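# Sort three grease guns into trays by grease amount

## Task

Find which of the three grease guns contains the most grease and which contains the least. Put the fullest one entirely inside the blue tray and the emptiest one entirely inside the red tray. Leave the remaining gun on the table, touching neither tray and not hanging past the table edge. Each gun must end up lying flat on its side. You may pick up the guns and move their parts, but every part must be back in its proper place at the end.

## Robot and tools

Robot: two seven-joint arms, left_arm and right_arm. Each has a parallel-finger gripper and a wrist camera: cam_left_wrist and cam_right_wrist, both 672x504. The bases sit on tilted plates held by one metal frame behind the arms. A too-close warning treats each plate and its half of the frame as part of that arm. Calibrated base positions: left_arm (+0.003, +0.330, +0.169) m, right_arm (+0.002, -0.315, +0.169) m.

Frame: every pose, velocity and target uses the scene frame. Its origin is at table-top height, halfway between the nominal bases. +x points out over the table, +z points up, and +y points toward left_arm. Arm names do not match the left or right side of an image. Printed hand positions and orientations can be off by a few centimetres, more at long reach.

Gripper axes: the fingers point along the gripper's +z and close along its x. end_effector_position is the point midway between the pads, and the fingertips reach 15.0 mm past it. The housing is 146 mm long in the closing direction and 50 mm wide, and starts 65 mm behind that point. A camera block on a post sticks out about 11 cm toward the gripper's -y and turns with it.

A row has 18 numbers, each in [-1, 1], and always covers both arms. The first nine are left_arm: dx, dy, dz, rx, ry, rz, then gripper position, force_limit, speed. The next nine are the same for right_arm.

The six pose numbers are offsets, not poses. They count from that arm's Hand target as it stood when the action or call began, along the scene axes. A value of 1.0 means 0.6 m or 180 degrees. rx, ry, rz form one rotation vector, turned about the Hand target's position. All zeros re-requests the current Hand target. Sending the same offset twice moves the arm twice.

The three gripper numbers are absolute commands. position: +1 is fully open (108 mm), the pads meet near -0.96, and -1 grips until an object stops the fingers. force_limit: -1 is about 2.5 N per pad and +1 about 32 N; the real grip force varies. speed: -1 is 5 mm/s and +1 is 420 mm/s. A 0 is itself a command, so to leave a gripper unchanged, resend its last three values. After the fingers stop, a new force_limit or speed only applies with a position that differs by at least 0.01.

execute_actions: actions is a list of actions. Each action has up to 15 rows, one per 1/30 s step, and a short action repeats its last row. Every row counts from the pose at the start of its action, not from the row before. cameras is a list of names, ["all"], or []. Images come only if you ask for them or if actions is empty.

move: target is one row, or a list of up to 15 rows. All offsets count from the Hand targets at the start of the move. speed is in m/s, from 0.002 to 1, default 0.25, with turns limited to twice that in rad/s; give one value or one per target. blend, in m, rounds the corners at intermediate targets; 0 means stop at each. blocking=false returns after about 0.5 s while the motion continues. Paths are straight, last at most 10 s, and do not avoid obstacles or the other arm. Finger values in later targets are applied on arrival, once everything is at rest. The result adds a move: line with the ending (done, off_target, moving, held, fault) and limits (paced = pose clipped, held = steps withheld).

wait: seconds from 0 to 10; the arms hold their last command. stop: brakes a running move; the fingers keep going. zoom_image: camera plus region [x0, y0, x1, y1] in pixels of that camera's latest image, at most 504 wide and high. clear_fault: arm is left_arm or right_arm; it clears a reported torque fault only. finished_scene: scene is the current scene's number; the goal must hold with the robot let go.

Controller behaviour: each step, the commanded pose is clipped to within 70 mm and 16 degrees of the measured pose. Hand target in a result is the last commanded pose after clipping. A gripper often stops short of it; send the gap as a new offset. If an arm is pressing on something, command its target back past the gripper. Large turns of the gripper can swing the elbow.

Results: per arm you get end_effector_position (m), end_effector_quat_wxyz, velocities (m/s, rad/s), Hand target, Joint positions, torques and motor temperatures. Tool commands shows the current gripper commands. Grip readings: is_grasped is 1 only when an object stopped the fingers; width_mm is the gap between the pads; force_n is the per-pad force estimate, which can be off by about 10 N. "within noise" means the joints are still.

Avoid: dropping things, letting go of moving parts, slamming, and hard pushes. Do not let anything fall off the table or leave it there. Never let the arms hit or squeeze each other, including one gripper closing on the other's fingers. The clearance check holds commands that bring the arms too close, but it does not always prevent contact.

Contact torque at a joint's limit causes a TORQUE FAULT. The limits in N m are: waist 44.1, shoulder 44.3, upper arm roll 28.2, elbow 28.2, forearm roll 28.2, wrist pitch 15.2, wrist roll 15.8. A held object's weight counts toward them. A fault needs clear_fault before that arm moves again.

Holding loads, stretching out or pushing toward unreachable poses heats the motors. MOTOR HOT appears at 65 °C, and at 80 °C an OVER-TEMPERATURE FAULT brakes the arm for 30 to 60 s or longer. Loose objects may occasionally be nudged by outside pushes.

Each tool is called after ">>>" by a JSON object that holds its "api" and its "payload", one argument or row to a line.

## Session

>>> {"api": "execute_actions", "payload": {
  "actions": []
}}

Scene clock: 0.00 s.
left_arm: end_effector_position=(+0.4418, +0.3866, +0.1466) width_mm=107.95 is_grasped=0 force_n=0.00 end_effector_quat_wxyz=(+0.476, +0.794, -0.215, -0.310) | right_arm: end_effector_position=(+0.3586, +0.1774, +0.2821) width_mm=108.14 is_grasped=0 force_n=0.00 end_effector_quat_wxyz=(-0.296, +0.681, +0.667, +0.060)
Joint positions: left_arm=[0.327 1.204 0.032 2.086 -0.377 1.962 3.257] | right_arm=[0.111 0.869 0.876 1.419 -0.172 0.722 1.682]
Joint velocities: within noise
Joint torques (N m): no reading
Motor temperatures (°C): left_arm=[32 33 31 38 36 30 41] | right_arm=[31 32 32 34 33 32 31]
Hand target: left_arm +0.4418, +0.3866, +0.1466; +0.476, +0.794, -0.215, -0.310 | right_arm +0.3586, +0.1774, +0.2821; -0.296, +0.681, +0.667, +0.060
Tool commands: left_gripper/position=+1.0 left_gripper/force_limit=+1.0 left_gripper/speed=+1.0 right_gripper/position=+1.0 right_gripper/force_limit=+1.0 right_gripper/speed=+1.0
camera_calibration:
cam_left_wrist: T_world_to_cam=[[0.700028, -0.646822, -0.302626, -0.0108002], [0.241363, -0.184533, 0.952728, -0.150093], [-0.67209, -0.739979, 0.02694, 0.702109], [0, 0, 0, 1]] pos_world=[0.515668, 0.484863, 0.120815]
cam_right_wrist: T_world_to_cam=[[0.0936599, 0.879393, 0.466793, -0.319644], [0.993083, -0.115866, 0.0190225, -0.316169], [0.0708136, 0.461783, -0.884162, 0.260486], [0, 0, 0, 1]] pos_world=[0.325474, 0.124172, 0.385534]

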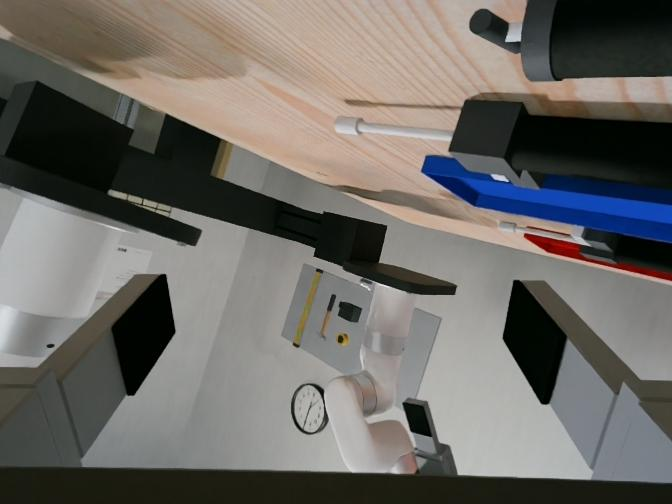

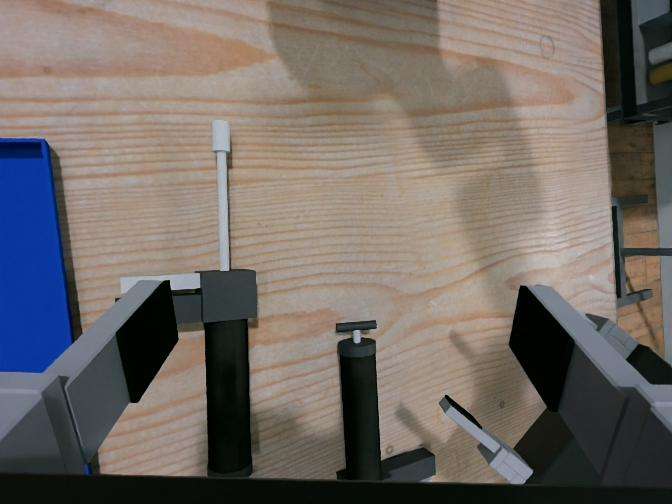

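>>> {"api": "move", "payload": {
  "target": [
    [0,0,0.2,0,0,0,0.3,1,0,-0.014,-0.3,0.163,-0.08,-0.05,0.003,0.2,1,0],
    [-0.153,-0.095,0.355,0.326,-0.212,0.147,0.3,1,0,-0.014,-0.63,0.163,-0.163,-0.108,0.006,0.2,1,0]
  ],
  "speed": 0.5,
  "blend": [0.05, 0],
  "cameras": ["all"]
}}

Scene clock: 2.93 s.
left_arm: end_effector_position=(+0.3500, +0.3296, +0.3596) width_mm=69.50 is_grasped=0 force_n=0.00 end_effector_quat_wxyz=(+0.000, +1.000, +0.000, -0.001) | right_arm: end_effector_position=(+0.3503, -0.2006, +0.3799) width_mm=64.01 is_grasped=0 force_n=0.00 end_effector_quat_wxyz=(+0.001, +0.707, +0.707, +0.000)
Joint positions: left_arm=[0.002 -0.407 -0.106 0.613 0.074 1.01 2.213] | right_arm=[-0.439 -0.436 0.813 0.743 0.235 1.078 0.98]
Joint torques (N m): left_arm=[2.01 -16.8 -4.35 16.8 2.09 -3.58 -1.56] | right_arm=[4.68 -13.21 -6.12 18.01 -1.35 -3.53 -1.76]
Hand target: left_arm +0.3500, +0.3296, +0.3596; +0.000, +1.000, +0.000, -0.001 | right_arm +0.3502, -0.2006, +0.3799; +0.001, +0.707, +0.707, +0.000
Off the commanded pose: left_arm 0.000 m, 0 deg | right_arm 0.000 m, 0 deg.
move: done; limits=paced
camera_calibration:
cam_left_wrist: T_world_to_cam=[[0.999713, 0.00806518, -0.0225707, -0.340482], [0.0162408, -0.92049, 0.390427, 0.18218], [-0.0176272, -0.390682, -0.920357, 0.589044], [0, 0, 0, 1]] pos_world=[0.347808, 0.400569, 0.463318]
cam_right_wrist: T_world_to_cam=[[-0.00378713, 0.999888, -0.0144813, 0.209115], [0.923681, 0.00904628, 0.383057, -0.442485], [0.383145, -0.0119254, -0.923611, 0.332727], [0, 0, 0, 1]] pos_world=[0.282024, -0.201121, 0.479836]

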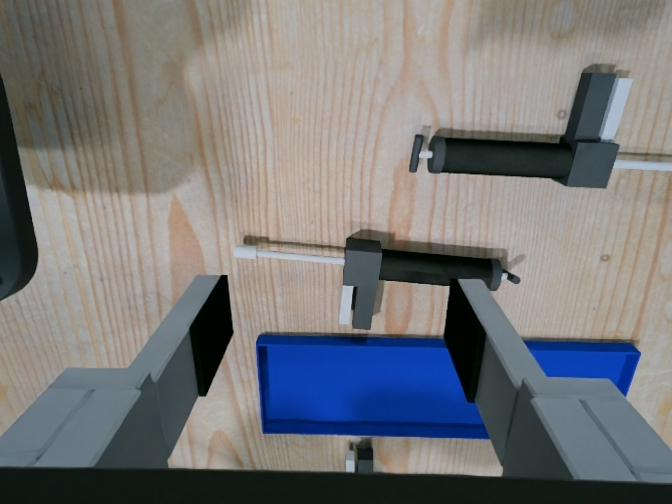

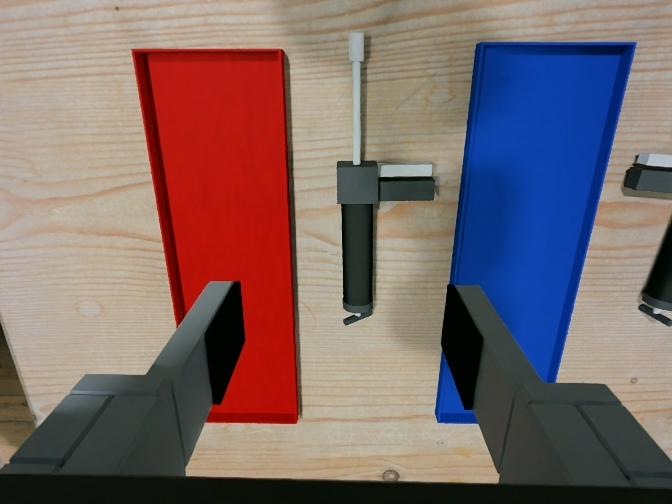

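>>> {"api": "move", "payload": {
  "target": [0.017,-0.25,-0.166,-0.25,0,0,0.2,1,-0.3,0.1497,0.031,-0.383,0,0,0.0056,0.3,1,-0.3],
  "speed": 0.5,
  "cameras": ["cam_right_wrist"]
}}

Scene clock: 5.47 s.
left_arm: end_effector_position=(+0.3602, +0.1796, +0.2600) width_mm=64.01 is_grasped=0 force_n=0.00 end_effector_quat_wxyz=(+0.383, +0.924, -0.001, -0.001) | right_arm: end_effector_position=(+0.4401, -0.1820, +0.1501) width_mm=69.50 is_grasped=0 force_n=0.00 end_effector_quat_wxyz=(+0.001, +0.701, +0.713, +0.000)
Joint positions: left_arm=[-0.226 0.011 0.088 0.558 -1.105 0.77 3.131] | right_arm=[-0.355 0.59 0.66 0.929 -0.851 0.624 1.719]
Joint torques (N m): left_arm=[1.42 -13.67 0.31 16.52 -1.77 1.54 1.55] | right_arm=[6.6 -18.92 6.44 17.83 -4.17 -0.85 2.08]
Hand target: left_arm +0.3602, +0.1796, +0.2600; +0.383, +0.924, -0.001, -0.001 | right_arm +0.4401, -0.1820, +0.1501; +0.001, +0.701, +0.713, +0.000
Off the commanded pose: left_arm 0.000 m, 0 deg | right_arm 0.000 m, 0 deg.
move: done; limits=paced
camera_calibration:
cam_right_wrist: T_world_to_cam=[[-0.0214075, 0.999667, -0.0143789, 0.195214], [0.923396, 0.0252834, 0.383015, -0.434469], [0.383251, -0.00507807, -0.92363, 0.0875033], [0, 0, 0, 1]] pos_world=[0.37183, -0.18372, 0.250036]
Images, in order (width x height): cam_right_wrist 672x504.

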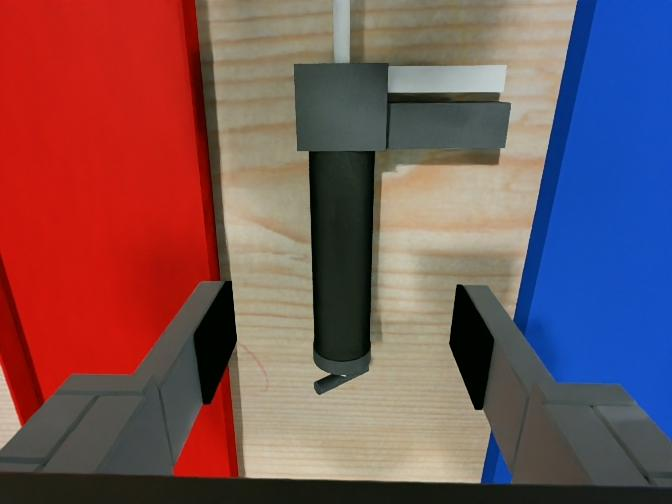

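>>> {"api": "move", "payload": {
  "target": [
    [0,0,0,0,0,0,0.2,1,-0.3,-0.011,0,-0.206,0,0,0,0.3,1,-0.3],
    [0,0,0,0,0,0,0.2,1,-0.3,-0.011,0,-0.206,0,0,0,-1,1,-0.2],
    [0,0,0,0,0,0,0.2,1,-0.3,-0.011,0,0,0,0,0,-1,1,-0.2],
    [0,0,0,0,0,0,0.2,1,-0.3,-0.1335,0.1367,0,0,0,0.4944,-1,1,-0.2]
  ],
  "speed": [0.3,0.2,0.3,0.4],
  "cameras": ["cam_left_wrist"]
}}

Scene clock: 10.77 s.
left_arm: end_effector_position=(+0.3602, +0.1796, +0.2600) width_mm=64.01 is_grasped=0 force_n=0.00 end_effector_quat_wxyz=(+0.383, +0.924, -0.001, -0.001) | right_arm: end_effector_position=(+0.3599, -0.0999, +0.1501) width_mm=35.07 is_grasped=1 force_n=50.05 end_effector_quat_wxyz=(+0.000, +0.000, +1.000, +0.001)
Joint positions: left_arm=[-0.226 0.011 0.088 0.558 -1.105 0.77 3.131] | right_arm=[-0.378 0.682 0.899 0.832 -1.083 0.716 0.566]
Joint torques (N m): left_arm=[1.4 -13.85 0.35 15.49 -1.78 1.49 1.52] | right_arm=[-1.38 -16.03 15.14 16.9 4.24 -1.14 -1.86]
Hand target: left_arm +0.3602, +0.1796, +0.2600; +0.383, +0.924, -0.001, -0.001 | right_arm +0.3600, -0.0999, +0.1501; +0.000, +0.000, +1.000, +0.001
Off the commanded pose: left_arm 0.000 m, 0 deg | right_arm 0.000 m, 0 deg.
move: done
camera_calibration:
cam_left_wrist: T_world_to_cam=[[0.999709, -0.0103093, -0.0217929, -0.34861], [0.0163397, -0.37492, 0.926913, -0.154689], [-0.0177265, -0.927, -0.374642, 0.39332], [0, 0, 0, 1]] pos_world=[0.358009, 0.303018, 0.28314]
Images, in order (width x height): cam_left_wrist 672x504.

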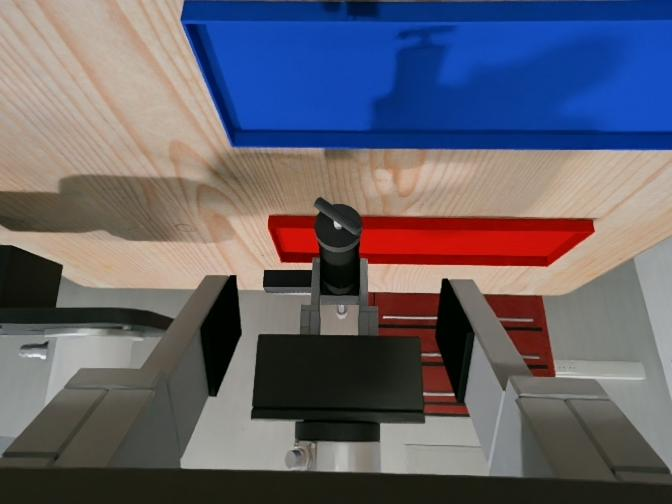

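>>> {"api": "move", "payload": {
  "target": [
    [0,-0.2602,-0.1817,0,0,0,0.2,1,-0.3,0,0,0,0,0,0,-1,1,-0.2],
    [0,-0.2602,-0.1817,0,0,0,-1,1,-0.4,0,0,0,0,0,0,-1,1,-0.2],
    [0,-0.2352,-0.1817,0,0,0,-1,1,-0.4,0,0,0,0,0,0,-1,1,-0.2]
  ],
  "speed": [0.25,0.1,0.06]
}}

>>> {"api": "move", "payload": {
  "target": [0,0.025,0,0,0,0,-1,1,-0.4,0,0,0,0,0,0,-1,1,-0.2],
  "speed": 0.06
}}

>>> {"api": "move", "payload": {
  "target": [0,0.025,0,0,0,0,-1,1,-0.4,0,0,0,0,0,0,-1,1,-0.2],
  "speed": 0.06
}}

>>> {"api": "move", "payload": {
  "target": [0,0.025,0,0,0,0,-1,1,-0.4,0,0,0,0,0,0,-1,1,-0.2],
  "speed": 0.06
}}

Scene clock: 13.83 s.
left_arm: end_effector_position=(+0.3602, +0.0384, +0.1510) width_mm=7.79 is_grasped=1 force_n=51.37 end_effector_quat_wxyz=(+0.383, +0.924, -0.001, -0.001) | right_arm: end_effector_position=(+0.3600, -0.1000, +0.1501) width_mm=35.07 is_grasped=1 force_n=48.62 end_effector_quat_wxyz=(+0.000, +0.000, +1.000, +0.001)
Joint positions: left_arm=[-0.414 0.518 -0.105 0.828 -1.69 0.529 3.466] | right_arm=[-0.378 0.683 0.899 0.832 -1.083 0.716 0.566]
Joint torques (N m): left_arm=[3.12 -31.93 3.05 12.03 1.81 0.15 1.48] | right_arm=[7.56 -14.11 14.75 2.66 -2.72 -1.76 -0.74]
Hand target: left_arm +0.3602, +0.0385, +0.1510; +0.383, +0.924, -0.001, -0.001 | right_arm +0.3600, -0.0999, +0.1501; +0.000, +0.000, +1.000, +0.001
Off the commanded pose: left_arm 0.000 m, 0 deg | right_arm 0.000 m, 0 deg.
move: done

Scene clock: 14.60 s.
left_arm: end_effector_position=(+0.3602, +0.0534, +0.1510) width_mm=7.79 is_grasped=1 force_n=51.36 end_effector_quat_wxyz=(+0.383, +0.924, -0.001, -0.001) | right_arm: end_effector_position=(+0.3599, -0.0999, +0.1501) width_mm=35.07 is_grasped=1 force_n=48.61 end_effector_quat_wxyz=(+0.000, +0.000, +1.000, +0.001)
Joint positions: left_arm=[-0.393 0.5 -0.09 0.802 -1.668 0.548 3.475] | right_arm=[-0.378 0.683 0.899 0.832 -1.083 0.716 0.566]
Joint torques (N m): left_arm=[2.83 -31.05 2.77 11.57 1.73 0.33 1.56] | right_arm=[7.69 -15.08 14.32 3.62 -2.44 -1.75 0.3]
Hand target: left_arm +0.3602, +0.0535, +0.1510; +0.383, +0.924, -0.001, -0.001 | right_arm +0.3600, -0.0999, +0.1501; +0.000, +0.000, +1.000, +0.001
Off the commanded pose: left_arm 0.000 m, 0 deg | right_arm 0.000 m, 0 deg.
move: done

Scene clock: 15.37 s.
left_arm: end_effector_position=(+0.3601, +0.0682, +0.1511) width_mm=7.79 is_grasped=1 force_n=51.32 end_effector_quat_wxyz=(+0.383, +0.924, -0.001, -0.001) | right_arm: end_effector_position=(+0.3599, -0.0995, +0.1502) width_mm=35.07 is_grasped=1 force_n=48.76 end_effector_quat_wxyz=(+0.000, +0.000, +1.000, +0.001)
Joint positions: left_arm=[-0.371 0.483 -0.073 0.778 -1.644 0.568 3.484] | right_arm=[-0.378 0.683 0.899 0.832 -1.083 0.715 0.566]
Joint torques (N m): left_arm=[7.36 -29.15 14.51 6.85 1.97 -6.19 1.43] | right_arm=[0.5 -21.34 3.11 4.1 0.93 3.95 0.78]
Hand target: left_arm +0.3602, +0.0685, +0.1510; +0.383, +0.924, -0.001, -0.001 | right_arm +0.3600, -0.0999, +0.1501; +0.000, +0.000, +1.000, +0.001
Off the commanded pose: left_arm 0.000 m, 0 deg | right_arm 0.000 m, 0 deg.
move: done

Scene clock: 16.13 s.
left_arm: end_effector_position=(+0.3602, +0.0834, +0.1510) width_mm=7.79 is_grasped=1 force_n=51.30 end_effector_quat_wxyz=(+0.383, +0.924, -0.001, -0.001) | right_arm: end_effector_position=(+0.3600, -0.0999, +0.1501) width_mm=35.07 is_grasped=1 force_n=48.74 end_effector_quat_wxyz=(+0.000, +0.000, +1.000, +0.001)
Joint positions: left_arm=[-0.35 0.466 -0.055 0.756 -1.618 0.587 3.491] | right_arm=[-0.378 0.682 0.899 0.832 -1.082 0.716 0.566]
Joint torques (N m): left_arm=[8.18 -28.3 15.92 5.82 2.13 -5.99 1.47] | right_arm=[-5.88 -29.14 0.85 3.5 3.46 5.64 -0.33]
Hand target: left_arm +0.3602, +0.0835, +0.1510; +0.383, +0.924, -0.001, -0.001 | right_arm +0.3600, -0.0999, +0.1501; +0.000, +0.000, +1.000, +0.001
Off the commanded pose: left_arm 0.000 m, 0 deg | right_arm 0.000 m, 0 deg.
move: done

>>> {"api": "move", "payload": {
  "target": [
    [0,-0.0983,0,0,0,0,-1,1,-0.4,0,0,0,0,0,0,-1,1,-0.2],
    [0,-0.0983,0,0,0,0,0.2,1,-0.1,0,0,0,0,0,0,-1,1,-0.2],
    [0,0.083,0.18,0,0,0,0.3,1,-0.3,0,0,0,0,0,0,-1,1,-0.2],
    [0.0963,0.188,0.1,0.2,0.187,0.452,0.3,1,-0.3,0.1225,-0.1368,0,0,0,-0.4944,-1,1,-0.2]
  ],
  "speed": [0.12,0.1,0.35,0.45],
  "cameras": ["cam_left_wrist"]
}}

Scene clock: 22.53 s.
left_arm: end_effector_position=(+0.4180, +0.1963, +0.2110) width_mm=69.50 is_grasped=0 force_n=0.00 end_effector_quat_wxyz=(+0.001, +0.730, +0.683, +0.000) | right_arm: end_effector_position=(+0.4335, -0.1820, +0.1501) width_mm=35.07 is_grasped=1 force_n=48.32 end_effector_quat_wxyz=(+0.001, +0.701, +0.713, +0.000)
Joint positions: left_arm=[-0.718 0.26 0.366 0.783 0.02 0.556 0.464] | right_arm=[-0.354 0.575 0.658 0.905 -0.85 0.61 1.726]
Joint torques (N m): left_arm=[-5.35 -18.15 2.59 17.24 1.98 -1.15 -1.57] | right_arm=[6.66 -31.23 7.45 19.18 -2.6 -3.96 2]
Hand target: left_arm +0.4180, +0.1963, +0.2110; +0.001, +0.730, +0.683, +0.000 | right_arm +0.4335, -0.1820, +0.1501; +0.001, +0.701, +0.713, +0.000
Off the commanded pose: left_arm 0.000 m, 0 deg | right_arm 0.000 m, 0 deg.
move: done; limits=paced
camera_calibration:
cam_left_wrist: T_world_to_cam=[[0.0585945, 0.998026, -0.0226142, -0.211639], [0.919295, -0.0451131, 0.390975, -0.433028], [0.389183, -0.0436982, -0.920123, 0.16313], [0, 0, 0, 1]] pos_world=[0.346994, 0.198814, 0.314617]
Images, in order (width x height): cam_left_wrist 672x504.

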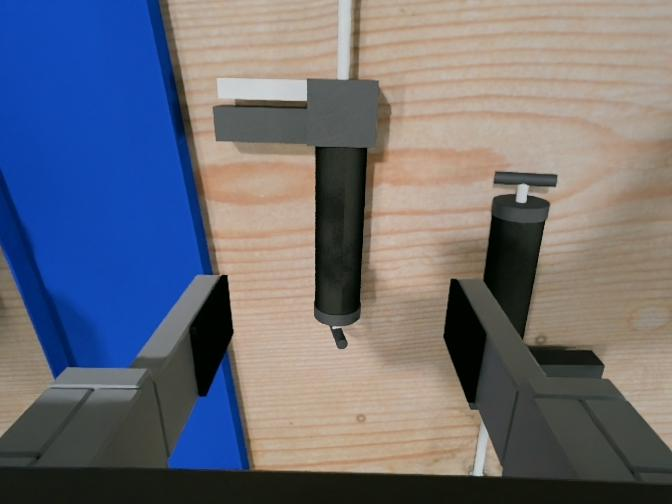

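>>> {"api": "move", "payload": {
  "target": [
    [0,0,-0.2,0,0,0,0.3,1,-0.3,0,0,-0.205,0,0,0,-1,1,-0.2],
    [0,0,-0.3075,0,0,0,0.3,1,-0.3,0,0,-0.205,0,0,0,0.2,1,-0.2],
    [0,0,-0.3075,0,0,0,-1,1,-0.2,0,0,0.1,0,0,0,0.2,1,-0.2],
    [-0.0633,-0.0438,-0.1,0,0,-0.479,-1,1,-0.2,-0.0892,0.0867,0.2,0.1966,-0.193,0.4666,0.2,1,-0.2]
  ],
  "speed": [0.15,0.25,0.3,0.4],
  "cameras": ["cam_right_wrist"]
}}

Scene clock: 29.90 s.
left_arm: end_effector_position=(+0.3799, +0.1700, +0.1510) width_mm=34.94 is_grasped=1 force_n=44.81 end_effector_quat_wxyz=(+0.000, +1.000, -0.001, -0.001) | right_arm: end_effector_position=(+0.3800, -0.1301, +0.2701) width_mm=64.00 is_grasped=0 force_n=0.00 end_effector_quat_wxyz=(+0.000, +0.000, +0.924, +0.383)
Joint positions: left_arm=[-0.387 0.37 -0.012 0.708 0.295 0.375 1.675] | right_arm=[-1.31 0.965 1.405 0.58 -0.656 0.44 -0.217]
Joint torques (N m): left_arm=[0.76 -31.08 -6.91 15.85 -1.57 -1.66 1.45] | right_arm=[5.13 -6.04 17.66 10.45 3.7 -1.34 -1.82]
Hand target: left_arm +0.3800, +0.1700, +0.1510; +0.000, +1.000, -0.001, -0.001 | right_arm +0.3799, -0.1300, +0.2701; +0.000, +0.000, +0.924, +0.383
Off the commanded pose: left_arm 0.000 m, 0 deg | right_arm 0.000 m, 0 deg.
move: done
camera_calibration:
cam_right_wrist: T_world_to_cam=[[-0.999892, 0.00757728, -0.0126079, 0.386054], [-0.00874422, 0.383048, 0.923687, -0.171499], [0.0118285, 0.923697, -0.38294, 0.337515], [0, 0, 0, 1]] pos_world=[0.38052, -0.248995, 0.292527]
Images, in order (width x height): cam_right_wrist 672x504.

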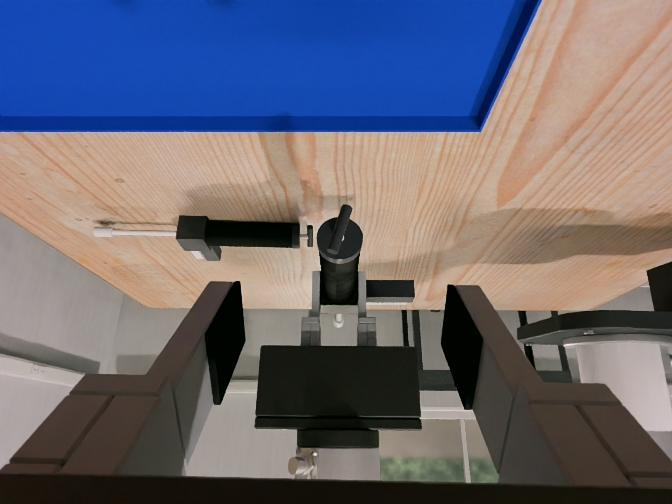

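>>> {"api": "move", "payload": {
  "target": [
    [0,0,0,0,0,0,-1,1,-0.2,-0.0017,0.2935,-0.197,0,0,0,0.2,1,-0.3],
    [0,0,0,0,0,0,-1,1,-0.2,-0.0017,0.2935,-0.197,0,0,0,-1,1,-0.5],
    [0,0,0,0,0,0,-1,1,-0.2,-0.0017,0.2685,-0.197,0,0,0,-1,1,-0.5]
  ],
  "speed": [0.25,0.1,0.06]
}}

>>> {"api": "move", "payload": {
  "target": [0,0,0,0,0,0,-1,1,-0.2,0,-0.0167,0,0,0,0,-1,1,-0.5],
  "speed": 0.06
}}

>>> {"api": "move", "payload": {
  "target": [0,0,0,0,0,0,-1,1,-0.2,0,-0.0167,0,0,0,0,-1,1,-0.5],
  "speed": 0.06
}}

>>> {"api": "move", "payload": {
  "target": [0,0,0,0,0,0,-1,1,-0.2,0,-0.0167,0,0,0,0,-1,1,-0.5],
  "speed": 0.06
}}

Scene clock: 33.43 s.
left_arm: end_effector_position=(+0.3800, +0.1700, +0.1510) width_mm=34.96 is_grasped=1 force_n=45.36 end_effector_quat_wxyz=(+0.000, +1.000, -0.001, -0.001) | right_arm: end_effector_position=(+0.3790, +0.0311, +0.1520) width_mm=7.59 is_grasped=1 force_n=50.81 end_effector_quat_wxyz=(+0.000, +0.000, +0.924, +0.383)
Joint positions: left_arm=[-0.387 0.37 -0.012 0.708 0.295 0.375 1.675] | right_arm=[-0.35 1.022 0.737 0.89 -0.901 -0.088 0.166]
Joint torques (N m): left_arm=[-4.28 -26.69 -4.31 13.54 -0.45 -3.91 -1.18] | right_arm=[-1.15 -17.47 16.43 -1.52 -5.71 -1.18 -1.82]
Hand target: left_arm +0.3800, +0.1700, +0.1510; +0.000, +1.000, -0.001, -0.001 | right_arm +0.3789, +0.0311, +0.1519; +0.000, +0.000, +0.924, +0.383
Off the commanded pose: left_arm 0.000 m, 0 deg | right_arm 0.000 m, 0 deg.
move: done

Scene clock: 34.23 s.
left_arm: end_effector_position=(+0.3800, +0.1700, +0.1510) width_mm=34.96 is_grasped=1 force_n=45.25 end_effector_quat_wxyz=(+0.000, +1.000, -0.001, -0.001) | right_arm: end_effector_position=(+0.3789, +0.0211, +0.1519) width_mm=7.59 is_grasped=1 force_n=50.82 end_effector_quat_wxyz=(+0.000, +0.000, +0.924, +0.383)
Joint positions: left_arm=[-0.387 0.37 -0.012 0.708 0.295 0.375 1.675] | right_arm=[-0.391 1.023 0.749 0.872 -0.912 -0.077 0.151]
Joint torques (N m): left_arm=[-3.99 -22.88 -3.37 13.34 0.56 -5.31 -1.19] | right_arm=[-1.46 -17.18 16.22 -1.41 -5.63 -1.19 -1.83]
Hand target: left_arm +0.3800, +0.1700, +0.1510; +0.000, +1.000, -0.001, -0.001 | right_arm +0.3789, +0.0211, +0.1519; +0.000, +0.000, +0.924, +0.383
Off the commanded pose: left_arm 0.000 m, 0 deg | right_arm 0.000 m, 0 deg.
move: done

Scene clock: 35.03 s.
left_arm: end_effector_position=(+0.3800, +0.1700, +0.1510) width_mm=34.96 is_grasped=1 force_n=45.10 end_effector_quat_wxyz=(+0.000, +1.000, -0.001, -0.001) | right_arm: end_effector_position=(+0.3789, +0.0111, +0.1519) width_mm=7.59 is_grasped=1 force_n=50.81 end_effector_quat_wxyz=(+0.000, +0.000, +0.924, +0.383)
Joint positions: left_arm=[-0.387 0.37 -0.012 0.708 0.295 0.375 1.675] | right_arm=[-0.433 1.023 0.762 0.854 -0.922 -0.065 0.134]
Joint torques (N m): left_arm=[-4.29 -22.96 -2.15 13.38 1.52 -5.49 -1.15] | right_arm=[-1.6 -15.85 16.02 -1.69 -5.53 -1.2 -1.8]
Hand target: left_arm +0.3800, +0.1700, +0.1510; +0.000, +1.000, -0.001, -0.001 | right_arm +0.3789, +0.0111, +0.1519; +0.000, +0.000, +0.924, +0.383
Off the commanded pose: left_arm 0.000 m, 0 deg | right_arm 0.000 m, 0 deg.
move: done

Scene clock: 35.83 s.
left_arm: end_effector_position=(+0.3800, +0.1700, +0.1510) width_mm=34.96 is_grasped=1 force_n=44.99 end_effector_quat_wxyz=(+0.000, +1.000, -0.001, -0.001) | right_arm: end_effector_position=(+0.3789, +0.0011, +0.1519) width_mm=7.59 is_grasped=1 force_n=50.82 end_effector_quat_wxyz=(+0.000, +0.000, +0.924, +0.383)
Joint positions: left_arm=[-0.387 0.37 -0.012 0.708 0.295 0.375 1.675] | right_arm=[-0.476 1.025 0.776 0.838 -0.931 -0.051 0.117]
Joint torques (N m): left_arm=[-3.99 -23.05 -1.11 13.4 1.56 -5.29 -1.2] | right_arm=[-1.78 -15.31 15.97 -1.8 -5.57 -1.12 -1.78]
Hand target: left_arm +0.3800, +0.1700, +0.1510; +0.000, +1.000, -0.001, -0.001 | right_arm +0.3789, +0.0010, +0.1519; +0.000, +0.000, +0.924, +0.383
Off the commanded pose: left_arm 0.000 m, 0 deg | right_arm 0.000 m, 0 deg.
move: done

>>> {"api": "move", "payload": {
  "target": [0,0,0,0,0,0,-1,1,-0.2,0,-0.02,0,0,0,0,-1,1,-0.5],
  "speed": 0.06
}}

>>> {"api": "move", "payload": {
  "target": [0,0,0,0,0,0,-1,1,-0.2,0,-0.02,0,0,0,0,-1,1,-0.5],
  "speed": 0.06
}}

>>> {"api": "move", "payload": {
  "target": [0,0,0,0,0,0,-1,1,-0.2,0,-0.02,0,0,0,0,-1,1,-0.5],
  "speed": 0.06
}}

Scene clock: 36.90 s.
left_arm: end_effector_position=(+0.3800, +0.1700, +0.1510) width_mm=34.96 is_grasped=1 force_n=44.88 end_effector_quat_wxyz=(+0.000, +1.000, -0.001, -0.001) | right_arm: end_effector_position=(+0.3789, -0.0109, +0.1519) width_mm=7.59 is_grasped=1 force_n=50.82 end_effector_quat_wxyz=(+0.000, +0.000, +0.924, +0.383)
Joint positions: left_arm=[-0.387 0.37 -0.012 0.708 0.295 0.375 1.675] | right_arm=[-0.529 1.028 0.793 0.818 -0.94 -0.032 0.094]
Joint torques (N m): left_arm=[-3.58 -23.36 -0.17 13.34 1.52 -4.9 -1.27] | right_arm=[-1.7 -14.96 16.07 -1.87 -5.45 -1.24 -1.83]
Hand target: left_arm +0.3800, +0.1700, +0.1510; +0.000, +1.000, -0.001, -0.001 | right_arm +0.3789, -0.0110, +0.1519; +0.000, +0.000, +0.924, +0.383
Off the commanded pose: left_arm 0.000 m, 0 deg | right_arm 0.000 m, 0 deg.
move: done

Scene clock: 37.73 s.
left_arm: end_effector_position=(+0.3800, +0.1700, +0.1510) width_mm=34.96 is_grasped=1 force_n=44.78 end_effector_quat_wxyz=(+0.000, +1.000, -0.001, -0.001) | right_arm: end_effector_position=(+0.3789, -0.0229, +0.1519) width_mm=7.59 is_grasped=1 force_n=50.82 end_effector_quat_wxyz=(+0.000, +0.000, +0.924, +0.383)
Joint positions: left_arm=[-0.387 0.37 -0.012 0.708 0.295 0.375 1.675] | right_arm=[-0.582 1.033 0.81 0.8 -0.948 -0.012 0.07]
Joint torques (N m): left_arm=[-3.26 -23.61 0.79 13.45 1.62 -4.69 -1.14] | right_arm=[-1.96 -14.8 16.1 -2 -5.47 -1.19 -1.8]
Hand target: left_arm +0.3800, +0.1700, +0.1510; +0.000, +1.000, -0.001, -0.001 | right_arm +0.3789, -0.0230, +0.1519; +0.000, +0.000, +0.924, +0.383
Off the commanded pose: left_arm 0.000 m, 0 deg | right_arm 0.000 m, 0 deg.
move: done

Scene clock: 38.57 s.
left_arm: end_effector_position=(+0.3800, +0.1698, +0.1511) width_mm=34.96 is_grasped=1 force_n=44.80 end_effector_quat_wxyz=(+0.000, +1.000, -0.001, -0.001) | right_arm: end_effector_position=(+0.3789, -0.0348, +0.1520) width_mm=7.59 is_grasped=1 force_n=50.58 end_effector_quat_wxyz=(+0.000, +0.000, +0.924, +0.383)
Joint positions: left_arm=[-0.387 0.37 -0.012 0.708 0.295 0.375 1.675] | right_arm=[-0.637 1.038 0.828 0.782 -0.954 0.01 0.043]
Joint torques (N m): left_arm=[1.61 -24.02 7.84 13.38 0.87 -0.2 -1] | right_arm=[-6.76 -17.82 10 0.71 -4.39 0.5 -1.77]
Hand target: left_arm +0.3800, +0.1700, +0.1510; +0.000, +1.000, -0.001, -0.001 | right_arm +0.3789, -0.0350, +0.1519; +0.000, +0.000, +0.924, +0.383
Off the commanded pose: left_arm 0.000 m, 0 deg | right_arm 0.000 m, 0 deg.
move: done

>>> {"api": "move", "payload": {
  "target": [
    [0,0,0,0,0,0,-1,1,-0.2,0,0.1367,0,0,0,0,-1,1,-0.5],
    [0,0,0,0,0,0,-1,1,-0.2,0,0.1367,0,0,0,0,0.2,1,-0.1],
    [0,0,0,0,0,0,-1,1,-0.2,0,-0.02,0.15,0,0,0,0.2,1,-0.3],
    [0,0,0,0,0,0.0,-1,1,-0.2,-0.02,-0.35,0.15,0,0,0,0.2,1,-0.3],
    [0.15,-0.2267,0.015,0,0,0.5,-1,1,-0.2,-0.02,-0.35,0.15,0,0,0,0.2,1,-0.3]
  ],
  "speed": [0.15,0.1,0.4,0.5,0.4],
  "blend": [0,0,0.05,0,0],
  "cameras": ["cam_left_wrist"]
}}

Scene clock: 46.20 s.
left_arm: end_effector_position=(+0.4700, +0.0340, +0.1600) width_mm=34.97 is_grasped=1 force_n=42.78 end_effector_quat_wxyz=(+0.001, +0.708, +0.707, +0.000) | right_arm: end_effector_position=(+0.3669, -0.2450, +0.2419) width_mm=64.00 is_grasped=0 force_n=0.00 end_effector_quat_wxyz=(+0.000, +0.000, +0.924, +0.383)
Joint positions: left_arm=[-0.768 0.706 0.202 1.297 -0.058 0.642 0.214] | right_arm=[-1.676 1.041 1.42 0.557 -0.621 0.661 -0.515]
Joint torques (N m): left_arm=[-6.2 -32.1 3.82 20.31 -1.51 -1.57 -1.46] | right_arm=[-2.63 -5.38 17.33 8.26 4.25 -0.85 -1.73]
Motor temperatures (°C): left_arm=[32 34 32 41 36 30 42] | right_arm=[31 33 37 35 33 32 31]
Hand target: left_arm +0.4700, +0.0340, +0.1600; +0.001, +0.708, +0.707, +0.000 | right_arm +0.3669, -0.2450, +0.2419; +0.000, +0.000, +0.924, +0.383
Off the commanded pose: left_arm 0.000 m, 0 deg | right_arm 0.000 m, 0 deg.
move: done; blend cut to 0 m at target 3; limits=paced
camera_calibration:
cam_left_wrist: T_world_to_cam=[[-0.00728953, 0.999719, -0.0225746, -0.0229416], [0.920287, 0.015538, 0.390935, -0.470679], [0.391175, -0.0179254, -0.920142, 0.0870846], [0, 0, 0, 1]] pos_world=[0.398927, 0.0318096, 0.263617]
Images, in order (width x height): cam_left_wrist 672x504.

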